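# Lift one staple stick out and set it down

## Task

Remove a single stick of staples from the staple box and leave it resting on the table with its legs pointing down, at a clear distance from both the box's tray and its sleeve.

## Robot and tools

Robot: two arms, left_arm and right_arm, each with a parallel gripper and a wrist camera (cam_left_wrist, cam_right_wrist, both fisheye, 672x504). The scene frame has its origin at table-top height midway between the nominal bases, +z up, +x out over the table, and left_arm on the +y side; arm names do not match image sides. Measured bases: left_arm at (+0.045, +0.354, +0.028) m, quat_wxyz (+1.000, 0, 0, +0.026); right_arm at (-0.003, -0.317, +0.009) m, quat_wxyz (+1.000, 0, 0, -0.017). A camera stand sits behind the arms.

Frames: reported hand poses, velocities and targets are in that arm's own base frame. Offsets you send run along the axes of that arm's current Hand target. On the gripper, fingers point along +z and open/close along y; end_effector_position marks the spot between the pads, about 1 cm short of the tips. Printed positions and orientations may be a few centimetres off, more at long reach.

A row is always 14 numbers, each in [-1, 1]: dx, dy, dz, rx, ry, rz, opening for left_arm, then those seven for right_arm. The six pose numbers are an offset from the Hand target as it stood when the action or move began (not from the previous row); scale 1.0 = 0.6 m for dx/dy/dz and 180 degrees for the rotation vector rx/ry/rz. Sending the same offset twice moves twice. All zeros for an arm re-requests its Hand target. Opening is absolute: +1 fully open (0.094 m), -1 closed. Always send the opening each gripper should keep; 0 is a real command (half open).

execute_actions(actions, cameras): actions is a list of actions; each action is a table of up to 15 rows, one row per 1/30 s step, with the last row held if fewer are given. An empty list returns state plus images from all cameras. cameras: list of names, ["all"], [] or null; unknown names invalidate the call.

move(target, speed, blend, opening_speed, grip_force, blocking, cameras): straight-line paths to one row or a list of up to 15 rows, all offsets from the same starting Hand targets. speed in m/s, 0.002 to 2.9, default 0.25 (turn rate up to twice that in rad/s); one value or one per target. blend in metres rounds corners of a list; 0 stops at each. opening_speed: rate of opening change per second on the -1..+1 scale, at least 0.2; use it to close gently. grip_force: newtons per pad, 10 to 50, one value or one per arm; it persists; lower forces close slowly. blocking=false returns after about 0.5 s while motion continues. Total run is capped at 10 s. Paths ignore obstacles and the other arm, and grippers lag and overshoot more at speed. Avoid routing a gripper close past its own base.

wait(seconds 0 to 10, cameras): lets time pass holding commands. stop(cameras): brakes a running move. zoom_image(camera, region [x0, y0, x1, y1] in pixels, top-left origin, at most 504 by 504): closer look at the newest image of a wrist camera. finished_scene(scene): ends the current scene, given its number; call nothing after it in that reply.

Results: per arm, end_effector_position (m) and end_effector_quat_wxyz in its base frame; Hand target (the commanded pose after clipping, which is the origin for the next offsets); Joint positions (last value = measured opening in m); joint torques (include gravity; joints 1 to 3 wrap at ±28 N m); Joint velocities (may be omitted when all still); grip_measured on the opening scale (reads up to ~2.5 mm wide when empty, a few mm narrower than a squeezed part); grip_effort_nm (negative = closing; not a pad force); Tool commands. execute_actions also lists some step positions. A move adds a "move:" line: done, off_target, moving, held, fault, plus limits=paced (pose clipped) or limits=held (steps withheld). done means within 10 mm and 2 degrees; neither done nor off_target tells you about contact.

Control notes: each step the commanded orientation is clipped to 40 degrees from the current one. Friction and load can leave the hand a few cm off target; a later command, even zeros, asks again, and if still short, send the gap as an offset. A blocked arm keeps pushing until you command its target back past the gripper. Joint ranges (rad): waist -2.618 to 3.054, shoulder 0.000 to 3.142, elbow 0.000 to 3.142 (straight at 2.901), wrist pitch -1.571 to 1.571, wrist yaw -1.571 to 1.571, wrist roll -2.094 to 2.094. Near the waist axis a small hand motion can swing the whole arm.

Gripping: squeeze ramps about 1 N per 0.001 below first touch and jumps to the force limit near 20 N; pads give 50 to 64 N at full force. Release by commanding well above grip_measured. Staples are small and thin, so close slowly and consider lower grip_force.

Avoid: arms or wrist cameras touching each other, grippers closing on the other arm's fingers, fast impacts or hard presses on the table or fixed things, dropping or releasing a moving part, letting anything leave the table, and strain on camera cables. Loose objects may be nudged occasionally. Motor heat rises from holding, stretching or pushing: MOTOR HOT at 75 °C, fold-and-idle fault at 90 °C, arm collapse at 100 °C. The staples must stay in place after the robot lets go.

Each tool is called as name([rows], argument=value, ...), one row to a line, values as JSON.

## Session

move(target=[-0.2, 0, -0.1, 0, 0.28, 0, 1, -0.25, 0.15, -0.1, 0, 0.28, 0, 0.3], cameras=["all"], speed=0.4)

Scene clock: 2.10 s.
left_arm: end_effector_position=(+0.2186, -0.0530, +0.4426) grip_measured=+1.000 grip_effort_nm=-0.01 end_effector_quat_wxyz=(+0.439, +0.045, +0.867, -0.231) | right_arm: end_effector_position=(+0.2529, +0.1532, +0.4883) grip_measured=+0.302 grip_effort_nm=-0.09 end_effector_quat_wxyz=(+0.427, -0.079, +0.870, +0.235)
Joint positions: left_arm=[0.291 1.154 1.975 -1.537 0.687 0.071 0.094] | right_arm=[0.485 1.498 2.496 -1.555 -0.093 0.355 0.061]
Joint torques (N m): left_arm=[-0.8 -0.36 5.59 1.03 0.27 0.09] | right_arm=[-0.62 -2.06 3.95 1.8 -0.09 0.15]
Motor temperatures (°C): left_arm=[26 26 26 24 24 25 24] | right_arm=[24 26 26 23 26 27 25]
Heat: left arm: 26 °C; right arm: 27 °C.
Hand target: left_arm +0.2136, -0.0553, +0.4451; +0.193, +0.148, +0.929, -0.279 | right_arm +0.2531, +0.1534, +0.4868; +0.202, -0.092, +0.965, +0.137
Off the commanded pose: left_arm 0.006 m, 32 deg | right_arm 0.002 m, 30 deg.
joint sent to its limit (left arm) — joint 4 (wrist pitch), lower limit. The joint targets are off in orientation, not in position.
joint sent to its limit (right arm) — joint 4 (wrist pitch), lower limit. The joint targets are off in orientation, not in position.
move: off_target (left_arm, right_arm)

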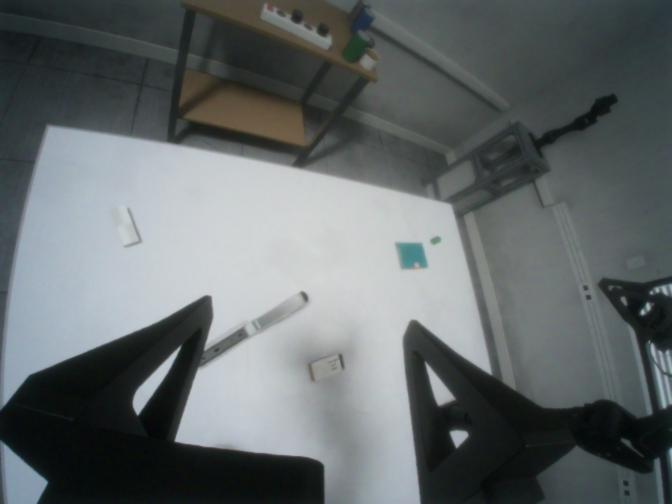

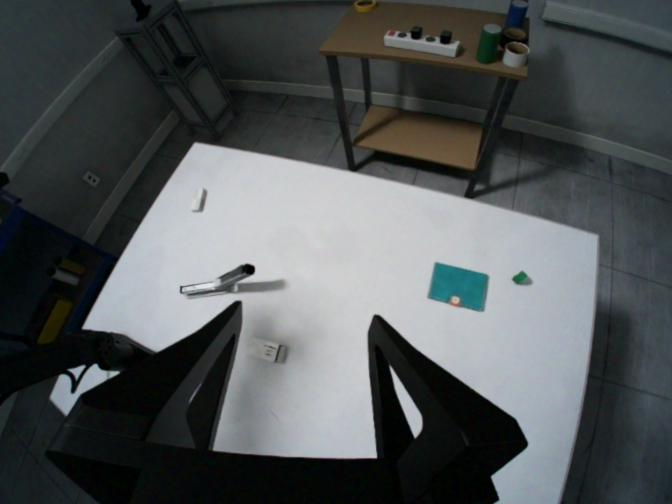

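zoom_image(camera="cam_left_wrist", region=[290, 335, 360, 400])

zoom_image(camera="cam_right_wrist", region=[230, 320, 300, 380])

Scaled by 7.200 from the camera's 672x504 image, which has a finer 960x720 frame.

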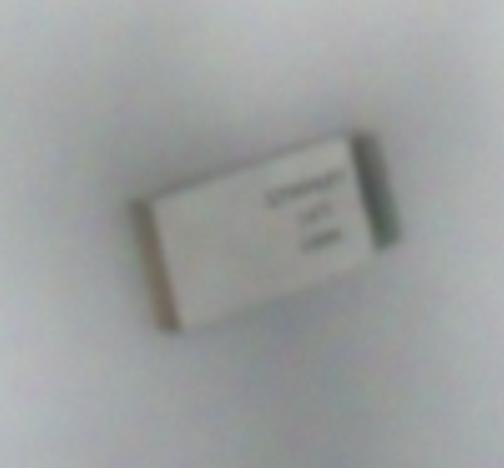

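Scaled by 7.200 from the camera's 672x504 image, which has a finer 960x720 frame.

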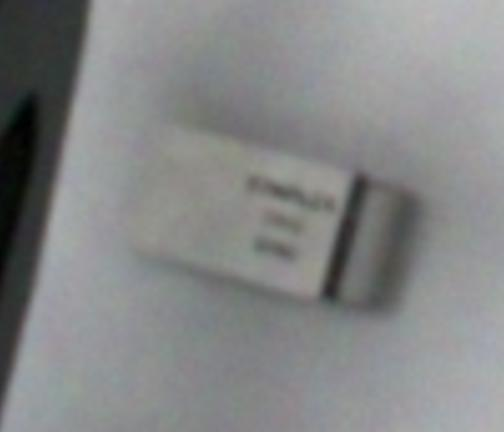

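move(target=[0.3475, -0.066, 0.5877, -0.1911, 0.1133, -0.1392, -1, 0, 0, 0, 0, 0, 0, 0.3], cameras=["all"], speed=0.3)

zoom_image(camera="cam_left_wrist", region=[220, 160, 420, 340])

Scene clock: 42.40 s.
left_arm: end_effector_position=(+0.1131, -0.2537, +0.1017) grip_measured=-0.981 grip_effort_nm=-1.04 end_effector_quat_wxyz=(-0.002, -0.069, +0.998, +0.000) | right_arm: end_effector_position=(+0.2525, +0.1539, +0.4884) grip_measured=+0.302 grip_effort_nm=-0.09 end_effector_quat_wxyz=(+0.425, -0.079, +0.870, +0.237)
Joint positions: left_arm=[-1.153 1.601 1.24 -1.212 0.004 -1.291 0.001] | right_arm=[0.485 1.498 2.496 -1.555 -0.097 0.357 0.061]
Joint torques (N m): left_arm=[-0.73 -7.17 5.45 0.11 -0.06 -0.11] | right_arm=[-0.76 -2 4 1.87 -0.11 0.13]
Heat: left arm: 27 °C; right arm: 27 °C.
Hand target: left_arm +0.1117, -0.2545, +0.0997; +0.000, -0.070, +0.998, +0.001 | right_arm +0.2531, +0.1535, +0.4868; +0.202, -0.092, +0.965, +0.137
Off the commanded pose: left_arm 0.003 m, 0 deg | right_arm 0.002 m, 30 deg.
joint sent to its limit (right arm) — joint 4 (wrist pitch), lower limit. The joint targets are off in orientation, not in position.
move: off_target (right_arm)

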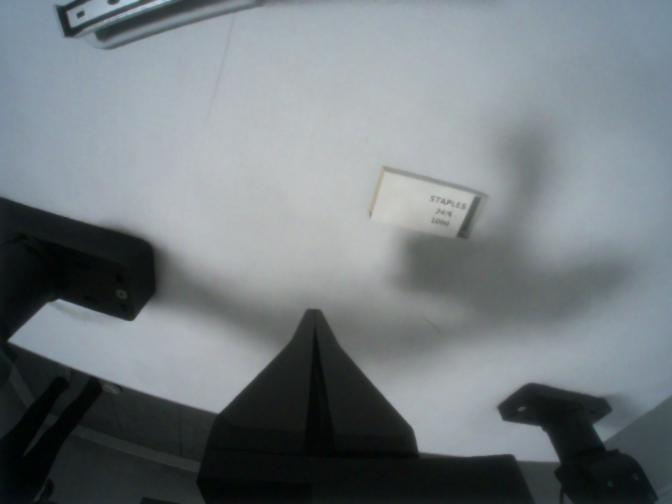

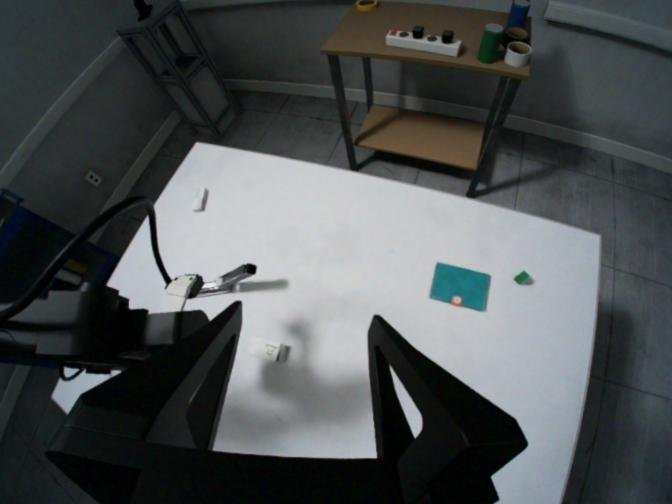

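Scaled by 2.520 from the camera's 672x504 image, which has a finer 960x720 frame.

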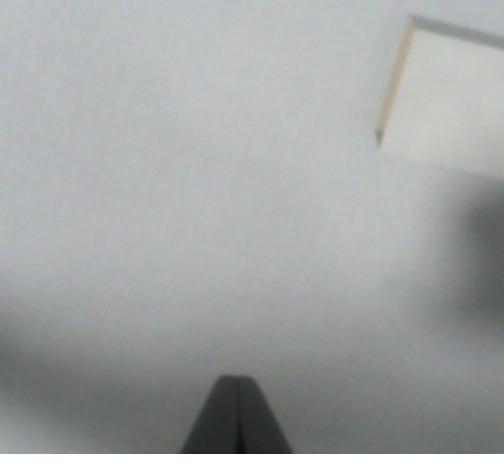

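zoom_image(camera="cam_left_wrist", region=[360, 150, 510, 260])

Scaled by 3.360 from the camera's 672x504 image, which has a finer 960x720 frame.

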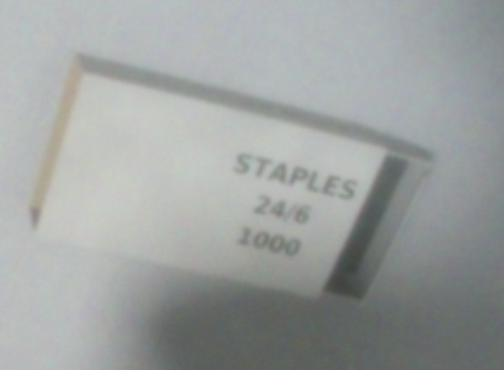

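move(target=[-0.0407, -0.1623, 0.083, 0, 0, 0.038, -1, 0, 0, 0, 0, 0, 0, 0.3], cameras=["cam_left_wrist"], speed=0.2)

zoom_image(camera="cam_left_wrist", region=[220, 220, 400, 360])

Scene clock: 61.40 s.
left_arm: end_effector_position=(+0.1502, -0.3423, +0.0503) grip_measured=-0.981 grip_effort_nm=-1.04 end_effector_quat_wxyz=(-0.002, -0.018, +1.000, +0.001) | right_arm: end_effector_position=(+0.2524, +0.1539, +0.4883) grip_measured=+0.302 grip_effort_nm=-0.09 end_effector_quat_wxyz=(+0.425, -0.079, +0.870, +0.237)
Joint positions: left_arm=[-1.158 1.997 1.525 -1.101 0.004 -1.193 0.001] | right_arm=[0.485 1.498 2.496 -1.555 -0.097 0.357 0.061]
Joint torques (N m): left_arm=[-0.9 -10.21 7.34 -0.01 -0.05 0.03] | right_arm=[-0.85 -2.15 3.78 1.85 -0.1 0.13]
Heat: left arm: 28 °C; right arm: 27 °C.
Hand target: left_arm +0.1495, -0.3475, +0.0499; +0.000, -0.010, +1.000, +0.000 | right_arm +0.2531, +0.1534, +0.4868; +0.202, -0.092, +0.965, +0.137
Off the commanded pose: left_arm 0.005 m, 1 deg | right_arm 0.002 m, 30 deg.
joint sent to its limit (right arm) — joint 4 (wrist pitch), lower limit. The joint targets are off in orientation, not in position.
move: off_target (right_arm)
Images, in order (width x height): cam_left_wrist 672x504.

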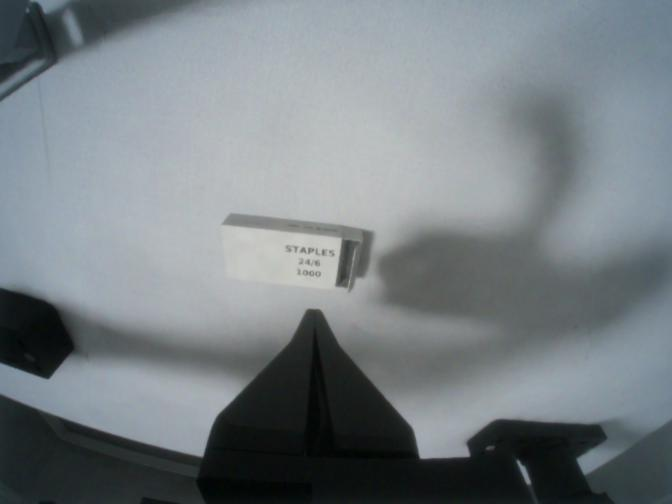

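Scaled by 2.800 from the camera's 672x504 image, which has a finer 960x720 frame.

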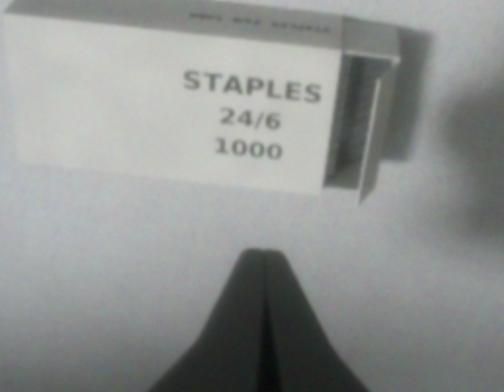

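move(target=[-0.0203, -0.02, 0.03, 0, 0, 0, -1, 0, 0, 0, 0, 0, 0, 0.3], cameras=["cam_left_wrist"], speed=0.12)

zoom_image(camera="cam_left_wrist", region=[240, 220, 380, 340])

Scene clock: 70.23 s.
left_arm: end_effector_position=(+0.1556, -0.3546, +0.0344) grip_measured=-0.981 grip_effort_nm=-1.04 end_effector_quat_wxyz=(-0.004, -0.009, +1.000, +0.004) | right_arm: end_effector_position=(+0.2524, +0.1539, +0.4883) grip_measured=+0.302 grip_effort_nm=-0.10 end_effector_quat_wxyz=(+0.425, -0.079, +0.870, +0.237)
Joint positions: left_arm=[-1.158 2.069 1.566 -1.077 0.004 -1.175 0.001] | right_arm=[0.485 1.498 2.496 -1.555 -0.097 0.357 0.061]
Joint torques (N m): left_arm=[0.76 -10.47 7.28 0.1 -0.04 0.01] | right_arm=[-0.76 -2.09 3.85 1.8 -0.14 0.1]
Heat: left arm: 29 °C; right arm: 27 °C.
Hand target: left_arm +0.1620, -0.3593, +0.0319; +0.000, -0.010, +1.000, +0.000 | right_arm +0.2531, +0.1534, +0.4868; +0.202, -0.092, +0.965, +0.137
Off the commanded pose: left_arm 0.008 m, 1 deg | right_arm 0.002 m, 30 deg.
joint sent to its limit (right arm) — joint 4 (wrist pitch), lower limit. The joint targets are off in orientation, not in position.
move: off_target (right_arm)
Images, in order (width x height): cam_left_wrist 672x504.

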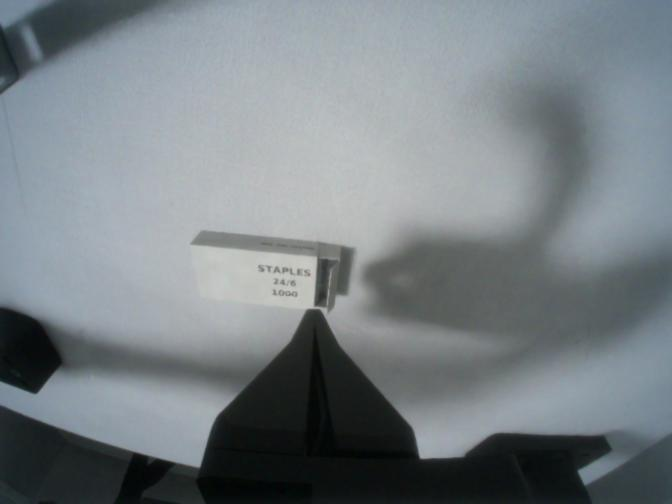

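Scaled by 3.600 from the camera's 672x504 image, which has a finer 960x720 frame.

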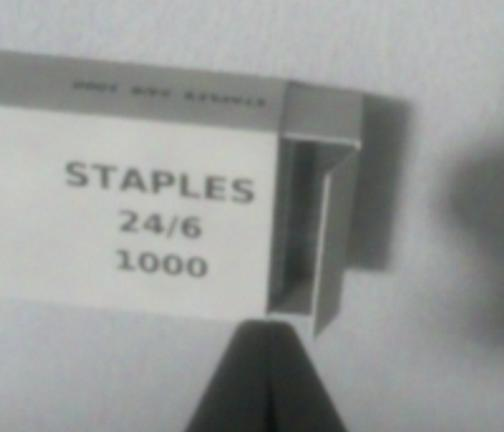

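move(target=[-0.0155, -0.005, 0.008, 0, 0, 0, -1, 0, 0, 0, 0, 0, 0, 0.3], cameras=["cam_left_wrist"], speed=0.1)

zoom_image(camera="cam_left_wrist", region=[240, 220, 380, 340])

Scene clock: 76.57 s.
left_arm: end_effector_position=(+0.1650, -0.3578, +0.0309) grip_measured=-0.981 grip_effort_nm=-1.04 end_effector_quat_wxyz=(-0.003, -0.009, +1.000, +0.002) | right_arm: end_effector_position=(+0.2524, +0.1539, +0.4883) grip_measured=+0.302 grip_effort_nm=-0.09 end_effector_quat_wxyz=(+0.425, -0.079, +0.870, +0.237)
Joint positions: left_arm=[-1.139 2.095 1.591 -1.073 0.004 -1.157 0.001] | right_arm=[0.485 1.498 2.496 -1.555 -0.097 0.357 0.061]
Joint torques (N m): left_arm=[0.72 -10.44 7.28 0.09 -0.05 0.02] | right_arm=[-0.62 -2.14 4.01 1.83 -0.17 0.11]
Heat: left arm: 29 °C; right arm: 27 °C.
Hand target: left_arm +0.1713, -0.3620, +0.0271; +0.000, -0.010, +1.000, +0.001 | right_arm +0.2531, +0.1534, +0.4868; +0.202, -0.092, +0.965, +0.137
Off the commanded pose: left_arm 0.009 m, 0 deg | right_arm 0.002 m, 30 deg.
joint sent to its limit (right arm) — joint 4 (wrist pitch), lower limit. The joint targets are off in orientation, not in position.
move: off_target (right_arm)
Images, in order (width x height): cam_left_wrist 672x504.

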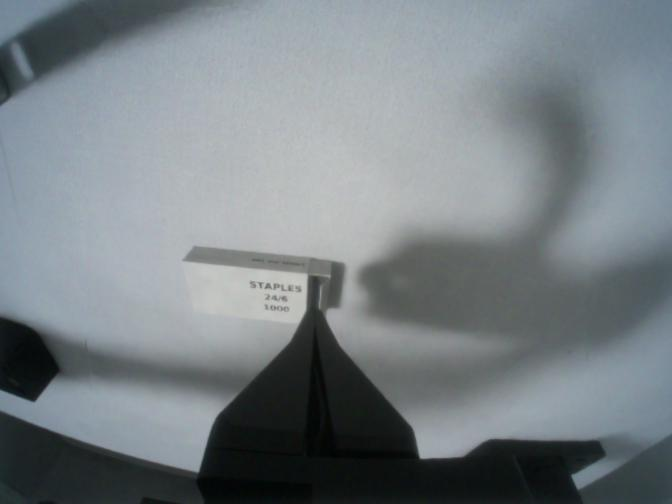

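Scaled by 3.600 from the camera's 672x504 image, which has a finer 960x720 frame.

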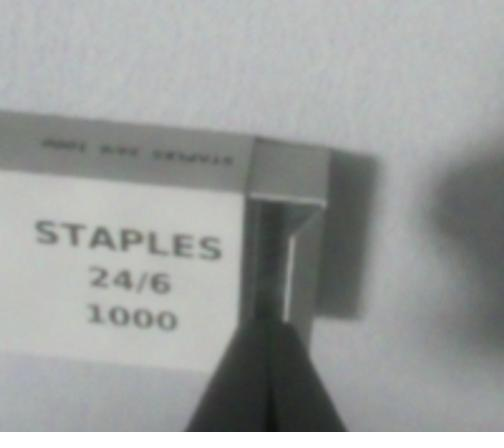

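move(target=[-0.005, 0.0015, 0.017, 0, 0, 0, -1, 0, 0, 0, 0, 0, 0, 0.3], cameras=["cam_left_wrist"], speed=0.06)

zoom_image(camera="cam_left_wrist", region=[240, 240, 380, 360])

Scene clock: 83.00 s.
left_arm: end_effector_position=(+0.1699, -0.3633, +0.0262) grip_measured=-0.981 grip_effort_nm=-1.04 end_effector_quat_wxyz=(+0.001, -0.008, +1.000, -0.007) | right_arm: end_effector_position=(+0.2524, +0.1539, +0.4883) grip_measured=+0.302 grip_effort_nm=-0.09 end_effector_quat_wxyz=(+0.425, -0.079, +0.870, +0.237)
Joint positions: left_arm=[-1.134 2.108 1.591 -1.04 0.004 -1.149 0.001] | right_arm=[0.485 1.498 2.496 -1.555 -0.097 0.357 0.061]
Joint torques (N m): left_arm=[0.92 -10.54 5.67 0.15 -0.05 0.02] | right_arm=[-0.9 -2.19 3.77 1.86 -0.13 0.11]
Heat: left arm: 30 °C; right arm: 27 °C.
Hand target: left_arm +0.1742, -0.3611, +0.0168; +0.000, -0.010, +1.000, +0.001 | right_arm +0.2531, +0.1534, +0.4868; +0.202, -0.092, +0.965, +0.137
Off the commanded pose: left_arm 0.011 m, 1 deg | right_arm 0.002 m, 30 deg.
joint sent to its limit (right arm) — joint 4 (wrist pitch), lower limit. The joint targets are off in orientation, not in position.
move: off_target (left_arm, right_arm)
Images, in order (width x height): cam_left_wrist 672x504.

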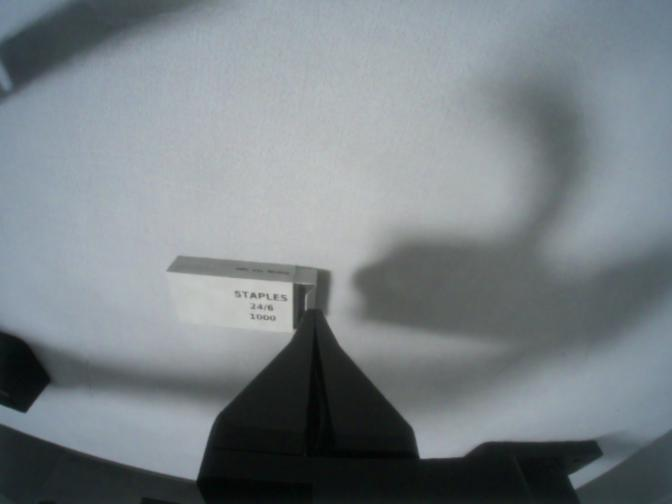

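Scaled by 3.600 from the camera's 672x504 image, which has a finer 960x720 frame.

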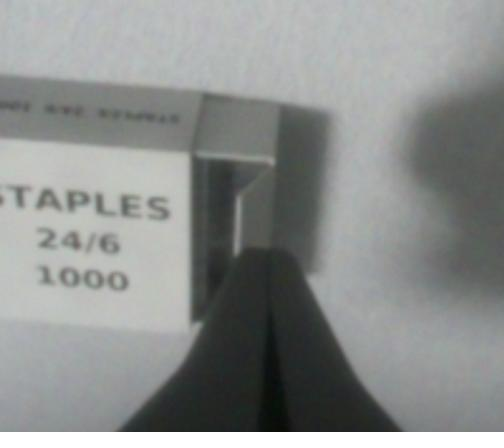

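move(target=[0, 0.0135, 0, 0, 0, 0, -1, 0, 0, 0, 0, 0, 0, 0.3], cameras=["cam_left_wrist"], speed=0.06)

zoom_image(camera="cam_left_wrist", region=[240, 240, 380, 360])

Scene clock: 91.03 s.
left_arm: end_effector_position=(+0.1707, -0.3555, +0.0183) grip_measured=-0.981 grip_effort_nm=-1.04 end_effector_quat_wxyz=(-0.003, -0.009, +1.000, +0.001) | right_arm: end_effector_position=(+0.2524, +0.1539, +0.4883) grip_measured=+0.302 grip_effort_nm=-0.09 end_effector_quat_wxyz=(+0.425, -0.079, +0.870, +0.237)
Joint positions: left_arm=[-1.124 2.108 1.559 -1.025 0.004 -1.141 0.001] | right_arm=[0.485 1.498 2.496 -1.555 -0.097 0.357 0.061]
Joint torques (N m): left_arm=[0.79 -12.63 4.93 0.11 -0.06 0.02] | right_arm=[-0.77 -2.04 3.99 1.89 -0.13 0.12]
Heat: left arm: 30 °C; right arm: 27 °C.
Hand target: left_arm +0.1741, -0.3530, +0.0168; +0.000, -0.010, +1.000, +0.001 | right_arm +0.2531, +0.1535, +0.4868; +0.202, -0.092, +0.965, +0.137
Off the commanded pose: left_arm 0.004 m, 0 deg | right_arm 0.002 m, 30 deg.
joint sent to its limit (right arm) — joint 4 (wrist pitch), lower limit. The joint targets are off in orientation, not in position.
move: off_target (right_arm)
Images, in order (width x height): cam_left_wrist 672x504.

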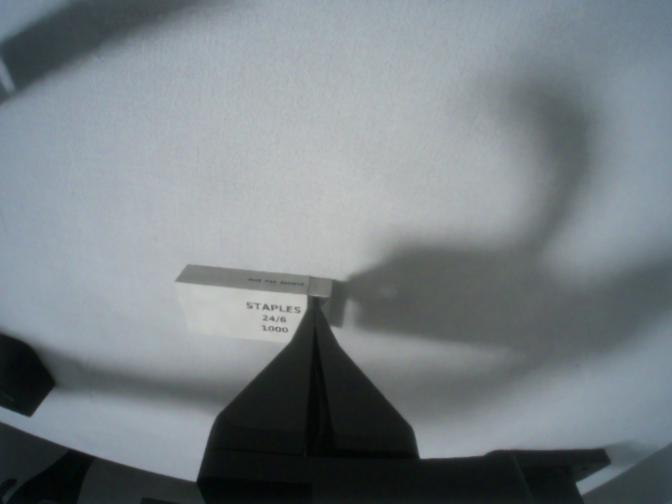

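Scaled by 3.600 from the camera's 672x504 image, which has a finer 960x720 frame.

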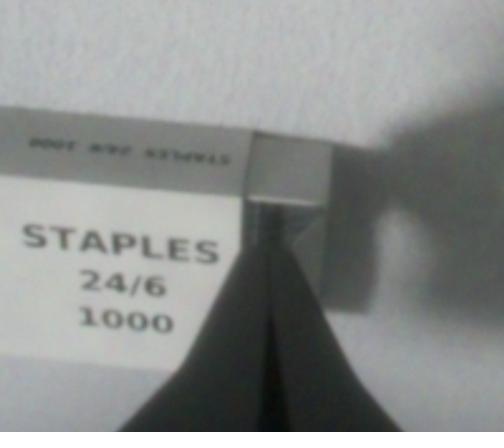

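move(target=[0, 0, 0.013, 0, 0, 0, -1, 0, 0, 0, 0, 0, 0, 0.3], cameras=["cam_left_wrist"], speed=0.04)

zoom_image(camera="cam_left_wrist", region=[240, 240, 380, 360])

Scene clock: 95.27 s.
left_arm: end_effector_position=(+0.1712, -0.3566, +0.0142) grip_measured=-0.981 grip_effort_nm=-1.04 end_effector_quat_wxyz=(+0.000, -0.008, +1.000, -0.004) | right_arm: end_effector_position=(+0.2524, +0.1539, +0.4883) grip_measured=+0.302 grip_effort_nm=-0.09 end_effector_quat_wxyz=(+0.425, -0.079, +0.870, +0.237)
Joint positions: left_arm=[-1.124 2.108 1.542 -0.998 0.004 -1.14 0.001] | right_arm=[0.485 1.498 2.496 -1.555 -0.097 0.357 0.061]
Joint torques (N m): left_arm=[0.81 -11.84 4.92 0.14 -0.06 0.03] | right_arm=[-0.83 -1.92 3.92 1.86 -0.15 0.06]
Heat: left arm: 30 °C; right arm: 27 °C.
Hand target: left_arm +0.1741, -0.3530, +0.0090; +0.000, -0.010, +1.000, +0.001 | right_arm +0.2531, +0.1535, +0.4868; +0.202, -0.092, +0.965, +0.137
Off the commanded pose: left_arm 0.007 m, 1 deg | right_arm 0.002 m, 30 deg.
joint sent to its limit (right arm) — joint 4 (wrist pitch), lower limit. The joint targets are off in orientation, not in position.
move: off_target (right_arm)
Images, in order (width x height): cam_left_wrist 672x504.

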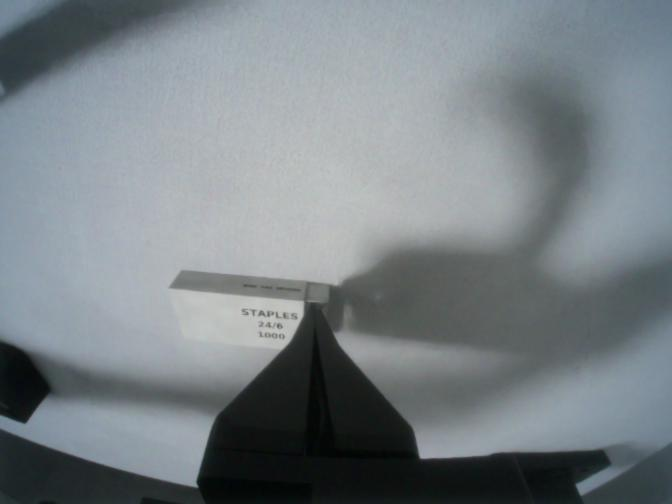

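Scaled by 3.600 from the camera's 672x504 image, which has a finer 960x720 frame.

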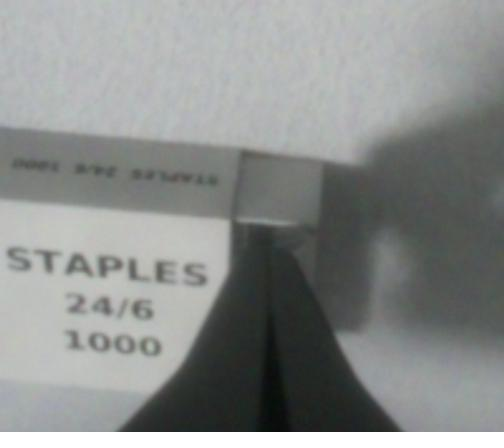

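move(target=[0, 0, 0.009, 0, 0, 0, -1, 0, 0, 0, 0, 0, 0, 0.3], cameras=["cam_left_wrist"], speed=0.04)

zoom_image(camera="cam_left_wrist", region=[240, 240, 380, 360])

Scene clock: 100.97 s.
left_arm: end_effector_position=(+0.1716, -0.3574, +0.0115) grip_measured=-0.981 grip_effort_nm=-1.04 end_effector_quat_wxyz=(+0.001, -0.008, +1.000, -0.007) | right_arm: end_effector_position=(+0.2524, +0.1539, +0.4883) grip_measured=+0.302 grip_effort_nm=-0.09 end_effector_quat_wxyz=(+0.425, -0.079, +0.870, +0.237)
Joint positions: left_arm=[-1.124 2.108 1.53 -0.979 0.004 -1.14 0.001] | right_arm=[0.485 1.498 2.496 -1.555 -0.097 0.357 0.061]
Joint torques (N m): left_arm=[0.79 -11.25 4.88 0.13 -0.04 0.03] | right_arm=[-0.84 -2.07 3.9 1.85 -0.08 0.13]
Motor temperatures (°C): left_arm=[26 31 28 24 24 25 26] | right_arm=[24 25 26 27 26 27 25]
Heat: left arm: 31 °C; right arm: 27 °C.
Hand target: left_arm +0.1742, -0.3531, +0.0036; +0.000, -0.010, +1.000, +0.000 | right_arm +0.2531, +0.1535, +0.4868; +0.202, -0.092, +0.965, +0.137
Off the commanded pose: left_arm 0.009 m, 1 deg | right_arm 0.002 m, 30 deg.
joint sent to its limit (right arm) — joint 4 (wrist pitch), lower limit. The joint targets are off in orientation, not in position.
move: off_target (right_arm)
Images, in order (width x height): cam_left_wrist 672x504.

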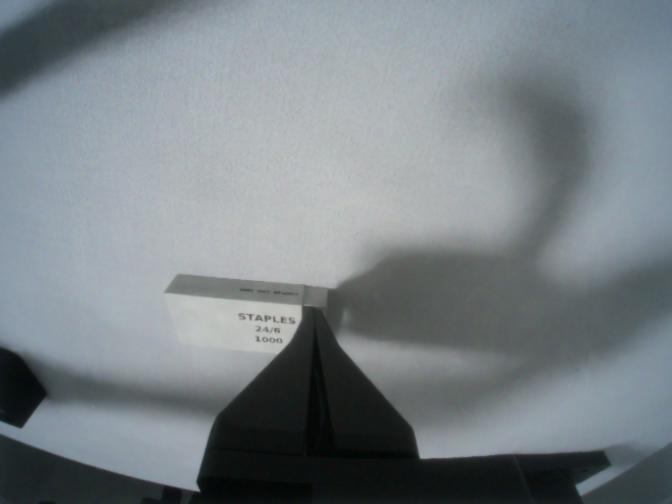

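Scaled by 3.600 from the camera's 672x504 image, which has a finer 960x720 frame.

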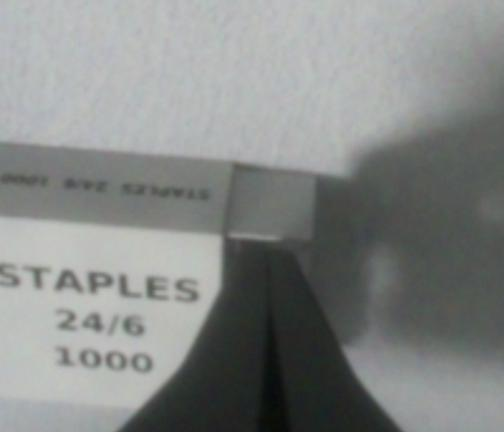

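move(target=[0, 0, 0.003, 0, 0, 0, -0.68, 0, 0, 0, 0, 0, 0, 0.3], cameras=["cam_left_wrist"], opening_speed=0.35)

zoom_image(camera="cam_left_wrist", region=[240, 240, 400, 380])

Scene clock: 110.03 s.
left_arm: end_effector_position=(+0.1723, -0.3588, +0.0115) grip_measured=-0.682 grip_effort_nm=0.10 end_effector_quat_wxyz=(+0.002, -0.008, +1.000, -0.010) | right_arm: end_effector_position=(+0.2524, +0.1539, +0.4883) grip_measured=+0.302 grip_effort_nm=-0.09 end_effector_quat_wxyz=(+0.425, -0.079, +0.870, +0.237)
Joint positions: left_arm=[-1.124 2.108 1.53 -0.973 0.004 -1.14 0.015] | right_arm=[0.485 1.498 2.496 -1.555 -0.097 0.357 0.061]
Joint torques (N m): left_arm=[0.77 -11.1 4.63 0.15 -0.05 0.02] | right_arm=[-0.88 -2.09 3.77 1.85 -0.11 0.14]
Heat: left arm: 31 °C; right arm: 28 °C.
Hand target: left_arm +0.1742, -0.3531, +0.0018; +0.000, -0.010, +1.000, +0.000 | right_arm +0.2531, +0.1535, +0.4868; +0.202, -0.092, +0.965, +0.137
Off the commanded pose: left_arm 0.011 m, 1 deg | right_arm 0.002 m, 30 deg.
joint sent to its limit (right arm) — joint 4 (wrist pitch), lower limit. The joint targets are off in orientation, not in position.
move: off_target (left_arm, right_arm)
Images, in order (width x height): cam_left_wrist 672x504.

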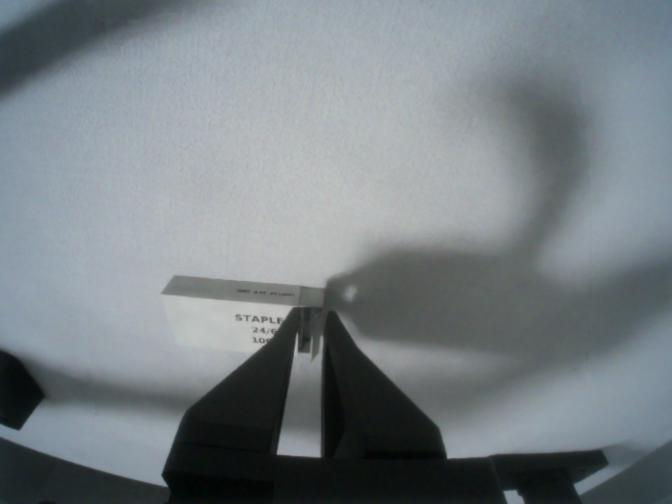

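Scaled by 3.150 from the camera's 672x504 image, which has a finer 960x720 frame.

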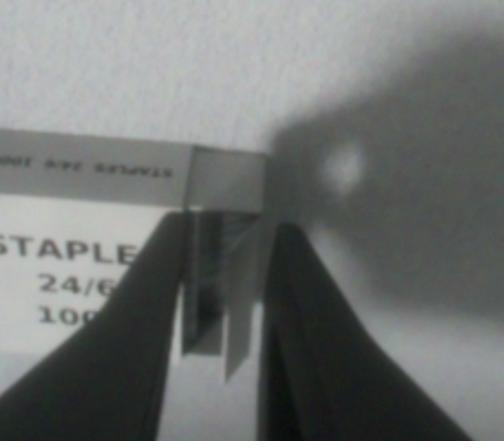

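move([
  [0, 0, 0, 0, 0, 0, -1, 0, 0, 0, 0, 0, 0, 0.3],
  [0, 0.003, -0.03, 0, 0, 0, -1, 0, 0, 0, 0, 0, 0, 0.3],
  [0.0317, 0.0033, -0.03, 0, 0, 0, -1, 0, 0, 0, 0, 0, 0, 0.3],
], cameras=["cam_left_wrist"], speed=0.1)

zoom_image(camera="cam_left_wrist", region=[240, 200, 400, 340])

Scene clock: 122.57 s.
left_arm: end_effector_position=(+0.1558, -0.3516, +0.0097) grip_measured=-0.981 grip_effort_nm=-1.04 end_effector_quat_wxyz=(-0.008, -0.008, +1.000, +0.010) | right_arm: end_effector_position=(+0.2524, +0.1539, +0.4883) grip_measured=+0.302 grip_effort_nm=-0.09 end_effector_quat_wxyz=(+0.425, -0.079, +0.870, +0.237)
Joint positions: left_arm=[-1.153 2.101 1.512 -1.006 0.006 -1.17 0.001] | right_arm=[0.485 1.498 2.496 -1.555 -0.097 0.357 0.061]
Joint torques (N m): left_arm=[-0.43 -15.3 4.79 -0.03 -0.06 -0.11] | right_arm=[-0.85 -1.91 3.75 1.85 -0.13 0.08]
Heat: left arm: 32 °C; right arm: 28 °C.
Hand target: left_arm +0.1550, -0.3516, +0.0199; +0.000, -0.010, +1.000, +0.000 | right_arm +0.2531, +0.1535, +0.4868; +0.202, -0.092, +0.965, +0.137
Off the commanded pose: left_arm 0.010 m, 1 deg | right_arm 0.002 m, 30 deg.
joint sent to its limit (right arm) — joint 4 (wrist pitch), lower limit. The joint targets are off in orientation, not in position.
move: off_target (right_arm)
Images, in order (width x height): cam_left_wrist 672x504.

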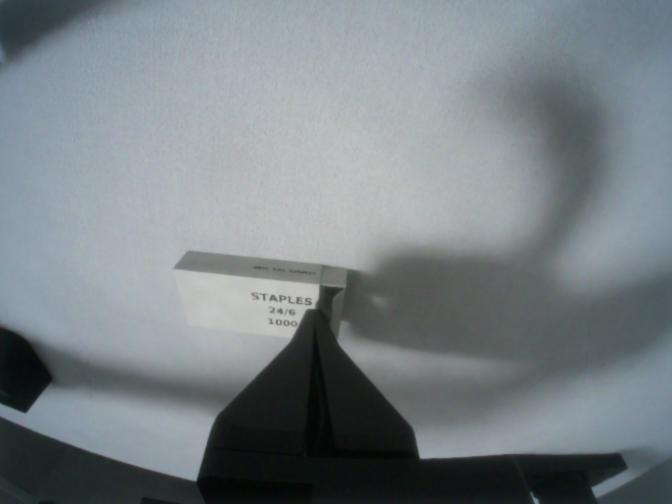

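Scaled by 3.150 from the camera's 672x504 image, which has a finer 960x720 frame.

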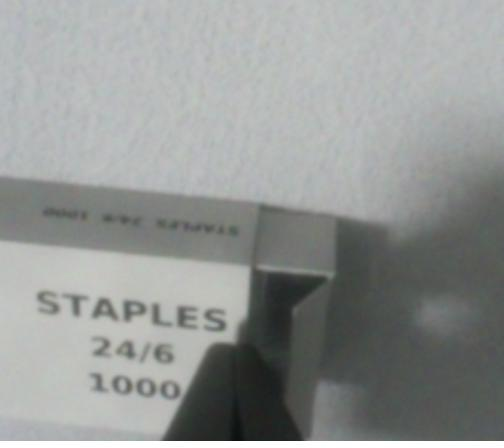

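move(target=[0, -0.0148, 0, 0, 0, 0, -1, 0, 0, 0, 0, 0, 0, 0.3], cameras=["cam_left_wrist"], speed=0.1)

zoom_image(camera="cam_left_wrist", region=[240, 200, 400, 340])

Scene clock: 129.40 s.
left_arm: end_effector_position=(+0.1559, -0.3565, +0.0134) grip_measured=-0.981 grip_effort_nm=-1.04 end_effector_quat_wxyz=(-0.005, -0.010, +1.000, +0.004) | right_arm: end_effector_position=(+0.2524, +0.1539, +0.4883) grip_measured=+0.302 grip_effort_nm=-0.09 end_effector_quat_wxyz=(+0.425, -0.079, +0.870, +0.237)
Joint positions: left_arm=[-1.158 2.101 1.528 -1.008 0.006 -1.178 0.001] | right_arm=[0.485 1.498 2.496 -1.555 -0.097 0.357 0.061]
Joint torques (N m): left_arm=[-0.77 -12.74 7.06 -0.12 -0.05 -0.1] | right_arm=[-0.85 -2.15 3.86 1.87 -0.13 0.09]
Heat: left arm: 34 °C; right arm: 28 °C.
Hand target: left_arm +0.1552, -0.3603, +0.0199; +0.000, -0.010, +1.000, +0.000 | right_arm +0.2531, +0.1535, +0.4868; +0.202, -0.092, +0.965, +0.137
Off the commanded pose: left_arm 0.008 m, 1 deg | right_arm 0.002 m, 30 deg.
joint sent to its limit (right arm) — joint 4 (wrist pitch), lower limit. The joint targets are off in orientation, not in position.
move: off_target (right_arm)
Images, in order (width x height): cam_left_wrist 672x504.

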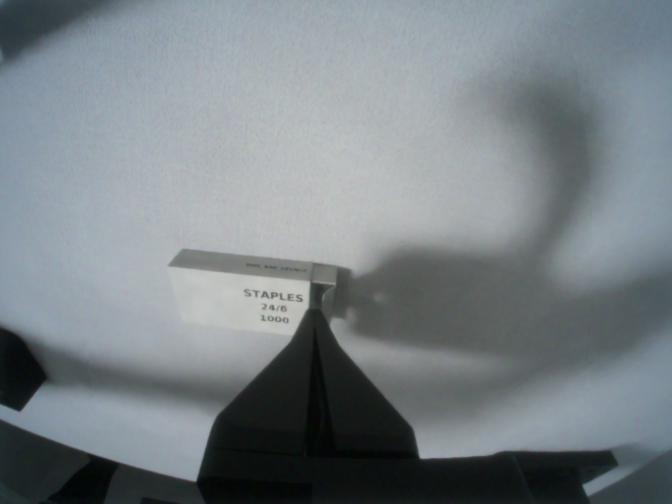

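Scaled by 3.150 from the camera's 672x504 image, which has a finer 960x720 frame.

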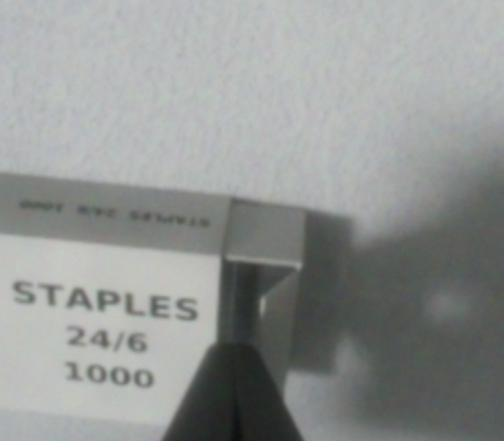

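move(target=[0, 0, 0.036, 0, 0, 0, -1, 0, 0, 0, 0, 0, 0, 0.3], cameras=["cam_left_wrist"], speed=0.06)

zoom_image(camera="cam_left_wrist", region=[240, 230, 400, 370])

Scene clock: 135.23 s.
left_arm: end_effector_position=(+0.1585, -0.3625, +0.0092) grip_measured=-0.981 grip_effort_nm=-1.04 end_effector_quat_wxyz=(+0.001, -0.010, +1.000, -0.011) | right_arm: end_effector_position=(+0.2524, +0.1539, +0.4883) grip_measured=+0.302 grip_effort_nm=-0.09 end_effector_quat_wxyz=(+0.425, -0.079, +0.870, +0.237)
Joint positions: left_arm=[-1.158 2.101 1.511 -0.959 0.006 -1.179 0.001] | right_arm=[0.485 1.498 2.496 -1.555 -0.097 0.357 0.061]
Joint torques (N m): left_arm=[-0.73 -10.44 4.92 0.18 -0.06 -0.11] | right_arm=[-0.87 -2.13 3.9 1.88 -0.11 0.1]
Heat: left arm: 34 °C; right arm: 28 °C.
Hand target: left_arm +0.1552, -0.3603, -0.0017; +0.000, -0.010, +1.000, +0.000 | right_arm +0.2531, +0.1535, +0.4868; +0.202, -0.092, +0.965, +0.137
Off the commanded pose: left_arm 0.012 m, 1 deg | right_arm 0.002 m, 30 deg.
joint sent to its limit (right arm) — joint 4 (wrist pitch), lower limit. The joint targets are off in orientation, not in position.
move: off_target (left_arm, right_arm)
Images, in order (width x height): cam_left_wrist 672x504.

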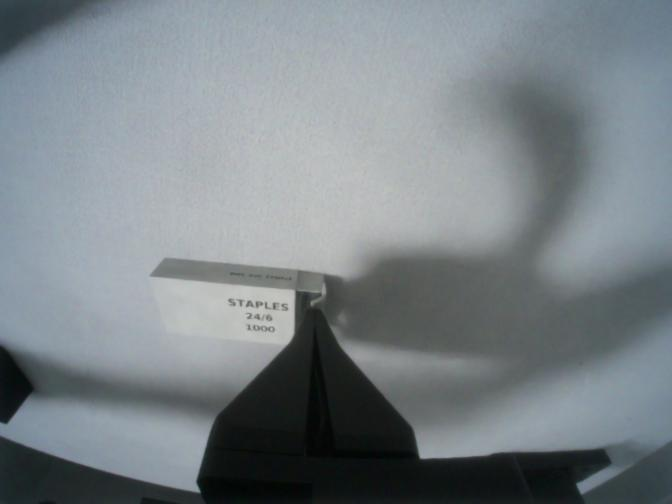

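Scaled by 3.150 from the camera's 672x504 image, which has a finer 960x720 frame.

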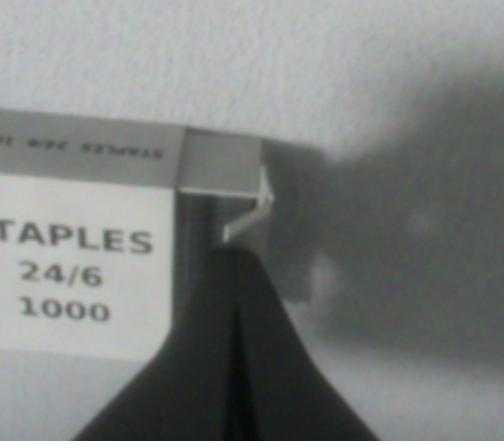

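move([
  [0, 0, -0.036, 0, 0, 0, -1, 0, 0, 0, 0, 0, 0, 0.3],
  [0.0045, 0.012, -0.015, 0, 0, 0, -1, 0, 0, 0, 0, 0, 0, 0.3],
], cameras=["cam_left_wrist"], speed=0.06)

zoom_image(camera="cam_left_wrist", region=[240, 230, 400, 370])

Scene clock: 144.40 s.
left_arm: end_effector_position=(+0.1533, -0.3507, +0.0037) grip_measured=-0.981 grip_effort_nm=-1.04 end_effector_quat_wxyz=(-0.007, -0.010, +1.000, +0.009) | right_arm: end_effector_position=(+0.2524, +0.1539, +0.4883) grip_measured=+0.302 grip_effort_nm=-0.09 end_effector_quat_wxyz=(+0.425, -0.079, +0.870, +0.237)
Joint positions: left_arm=[-1.158 2.101 1.487 -0.978 0.006 -1.179 0.001] | right_arm=[0.485 1.498 2.496 -1.555 -0.097 0.357 0.061]
Joint torques (N m): left_arm=[-0.7 -13.65 4.89 0.12 -0.06 -0.1] | right_arm=[-0.83 -1.98 3.73 1.88 -0.11 0.12]
Heat: left arm: 34 °C; right arm: 28 °C.
Hand target: left_arm +0.1524, -0.3533, +0.0073; +0.000, -0.010, +1.000, +0.000 | right_arm +0.2531, +0.1535, +0.4868; +0.202, -0.092, +0.965, +0.137
Off the commanded pose: left_arm 0.004 m, 1 deg | right_arm 0.002 m, 30 deg.
joint sent to its limit (right arm) — joint 4 (wrist pitch), lower limit. The joint targets are off in orientation, not in position.
move: off_target (right_arm)
Images, in order (width x height): cam_left_wrist 672x504.

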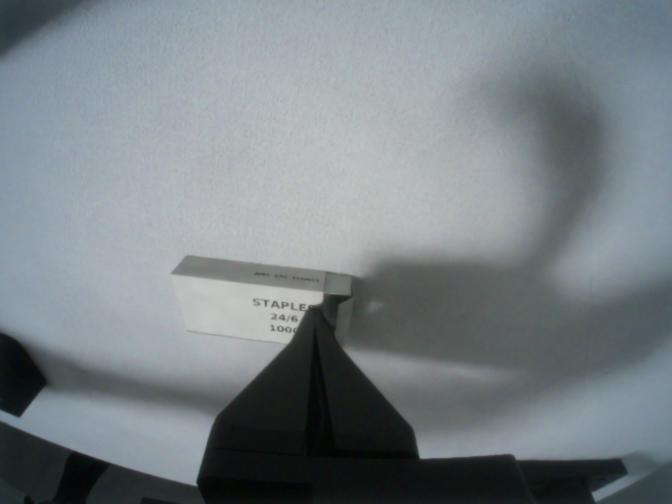

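Scaled by 3.150 from the camera's 672x504 image, which has a finer 960x720 frame.

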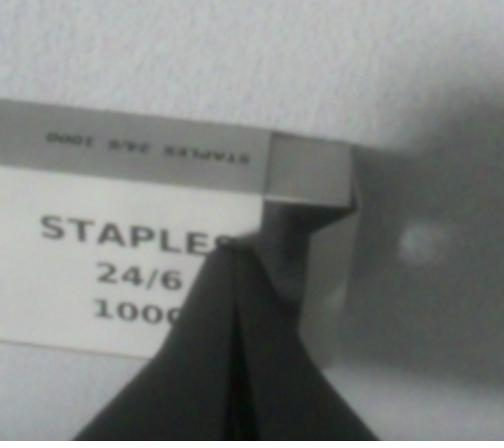

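move([
  [0, 0, -0.014, 0, 0, 0, -1, 0, 0, 0, 0, 0, 0, 0.3],
  [0, -0.0165, -0.014, 0, 0, 0, -1, 0, 0, 0, 0, 0, 0, 0.3],
], cameras=["cam_left_wrist"], speed=0.06)

zoom_image(camera="cam_left_wrist", region=[240, 230, 400, 370])

Scene clock: 159.13 s.
left_arm: end_effector_position=(+0.1539, -0.3611, +0.0136) grip_measured=-0.981 grip_effort_nm=-1.04 end_effector_quat_wxyz=(-0.002, -0.010, +1.000, -0.002) | right_arm: end_effector_position=(+0.2524, +0.1539, +0.4883) grip_measured=+0.302 grip_effort_nm=-0.10 end_effector_quat_wxyz=(+0.425, -0.079, +0.870, +0.237)
Joint positions: left_arm=[-1.167 2.101 1.529 -0.996 0.006 -1.188 0.001] | right_arm=[0.485 1.498 2.496 -1.555 -0.097 0.357 0.061]
Joint torques (N m): left_arm=[-0.79 -11.89 6.97 -0.11 -0.06 -0.09] | right_arm=[-0.8 -1.98 3.75 1.85 -0.15 0.11]
Motor temperatures (°C): left_arm=[26 36 28 24 24 25 27] | right_arm=[24 25 26 29 26 27 25]
Heat: left arm: 36 °C; right arm: 29 °C.
Hand target: left_arm +0.1525, -0.3631, +0.0157; +0.000, -0.010, +1.000, +0.000 | right_arm +0.2531, +0.1535, +0.4868; +0.202, -0.092, +0.965, +0.137
Off the commanded pose: left_arm 0.003 m, 0 deg | right_arm 0.002 m, 30 deg.
joint sent to its limit (right arm) — joint 4 (wrist pitch), lower limit. The joint targets are off in orientation, not in position.
move: off_target (right_arm)
Images, in order (width x height): cam_left_wrist 672x504.

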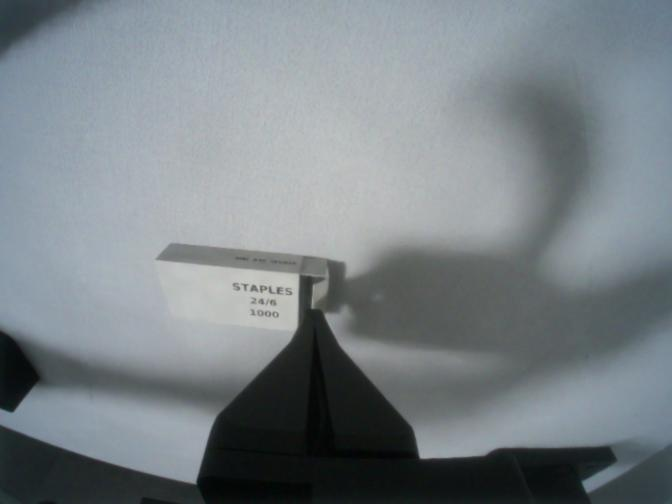

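Scaled by 3.150 from the camera's 672x504 image, which has a finer 960x720 frame.

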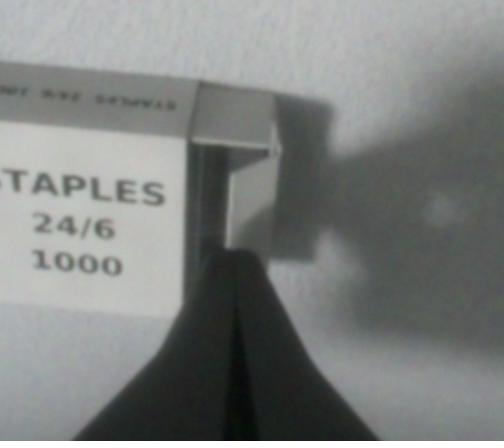

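move(target=[0, 0.0145, 0, 0, 0, 0, -1, 0, 0, 0, 0, 0, 0, 0.3], cameras=["cam_left_wrist"], speed=0.06)

zoom_image(camera="cam_left_wrist", region=[240, 230, 400, 370])

Scene clock: 164.63 s.
left_arm: end_effector_position=(+0.1515, -0.3555, +0.0094) grip_measured=-0.981 grip_effort_nm=-1.04 end_effector_quat_wxyz=(-0.006, -0.010, +1.000, +0.006) | right_arm: end_effector_position=(+0.2524, +0.1539, +0.4883) grip_measured=+0.302 grip_effort_nm=-0.09 end_effector_quat_wxyz=(+0.425, -0.079, +0.870, +0.237)
Joint positions: left_arm=[-1.167 2.101 1.511 -0.996 0.006 -1.188 0.001] | right_arm=[0.485 1.498 2.496 -1.555 -0.097 0.357 0.061]
Joint torques (N m): left_arm=[0.02 -14.35 4.89 0.01 -0.08 -0.02] | right_arm=[-0.81 -2 3.67 1.85 -0.11 0.12]
Heat: left arm: 36 °C; right arm: 29 °C.
Hand target: left_arm +0.1523, -0.3544, +0.0157; +0.000, -0.010, +1.000, +0.000 | right_arm +0.2531, +0.1535, +0.4868; +0.202, -0.092, +0.965, +0.137
Off the commanded pose: left_arm 0.006 m, 1 deg | right_arm 0.002 m, 30 deg.
joint sent to its limit (right arm) — joint 4 (wrist pitch), lower limit. The joint targets are off in orientation, not in position.
move: off_target (right_arm)
Images, in order (width x height): cam_left_wrist 672x504.

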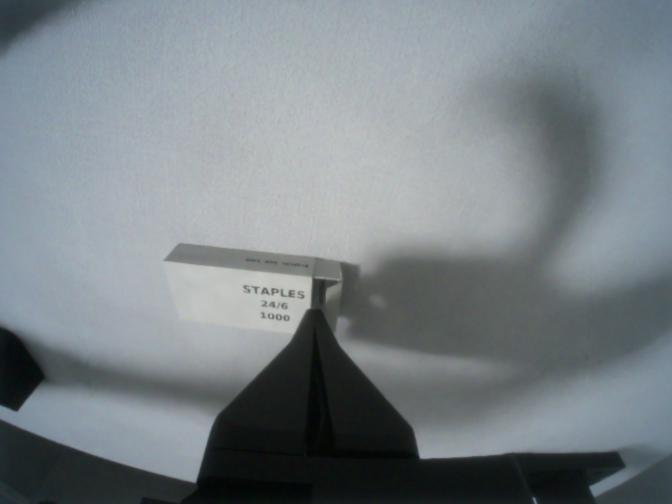

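Scaled by 3.150 from the camera's 672x504 image, which has a finer 960x720 frame.

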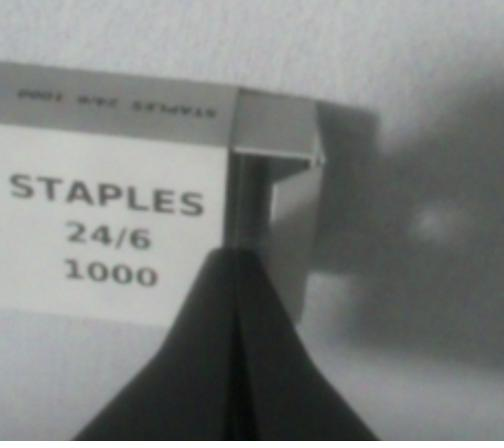

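move(target=[0, 0, 0.036, 0, 0, 0, -1, 0, 0, 0, 0, 0, 0, 0.3], cameras=["cam_left_wrist"], speed=0.05)

zoom_image(camera="cam_left_wrist", region=[240, 230, 400, 370])

Scene clock: 169.37 s.
left_arm: end_effector_position=(+0.1506, -0.3536, +0.0023) grip_measured=-0.981 grip_effort_nm=-1.04 end_effector_quat_wxyz=(-0.006, -0.010, +1.000, +0.005) | right_arm: end_effector_position=(+0.2524, +0.1539, +0.4883) grip_measured=+0.302 grip_effort_nm=-0.10 end_effector_quat_wxyz=(+0.425, -0.079, +0.870, +0.237)
Joint positions: left_arm=[-1.167 2.101 1.481 -0.964 0.007 -1.188 0.001] | right_arm=[0.485 1.498 2.496 -1.555 -0.097 0.357 0.061]
Joint torques (N m): left_arm=[0.02 -11.62 3.86 0.43 -0.06 -0.02] | right_arm=[-0.75 -2.06 3.81 1.83 -0.11 0.13]
Heat: left arm: 37 °C; right arm: 29 °C.
Hand target: left_arm +0.1523, -0.3544, -0.0060; +0.000, -0.010, +1.000, +0.001 | right_arm +0.2531, +0.1535, +0.4868; +0.202, -0.092, +0.965, +0.137
Off the commanded pose: left_arm 0.008 m, 1 deg | right_arm 0.002 m, 30 deg.
joint sent to its limit (right arm) — joint 4 (wrist pitch), lower limit. The joint targets are off in orientation, not in position.
move: off_target (right_arm)
Images, in order (width x height): cam_left_wrist 672x504.

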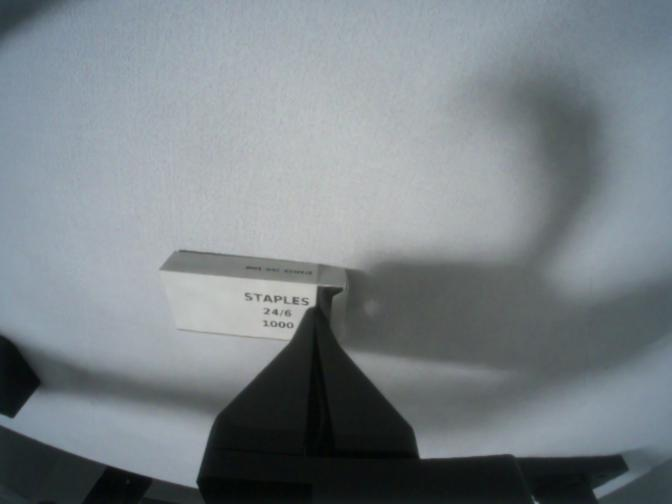

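Scaled by 3.150 from the camera's 672x504 image, which has a finer 960x720 frame.

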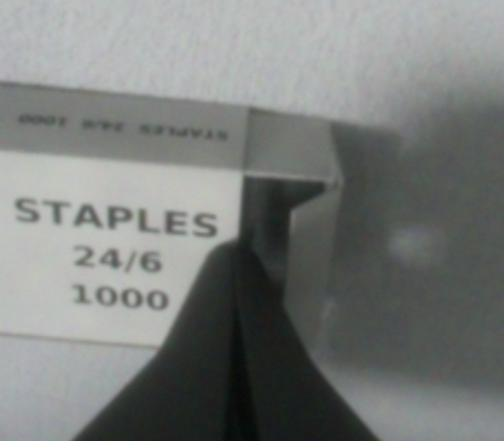

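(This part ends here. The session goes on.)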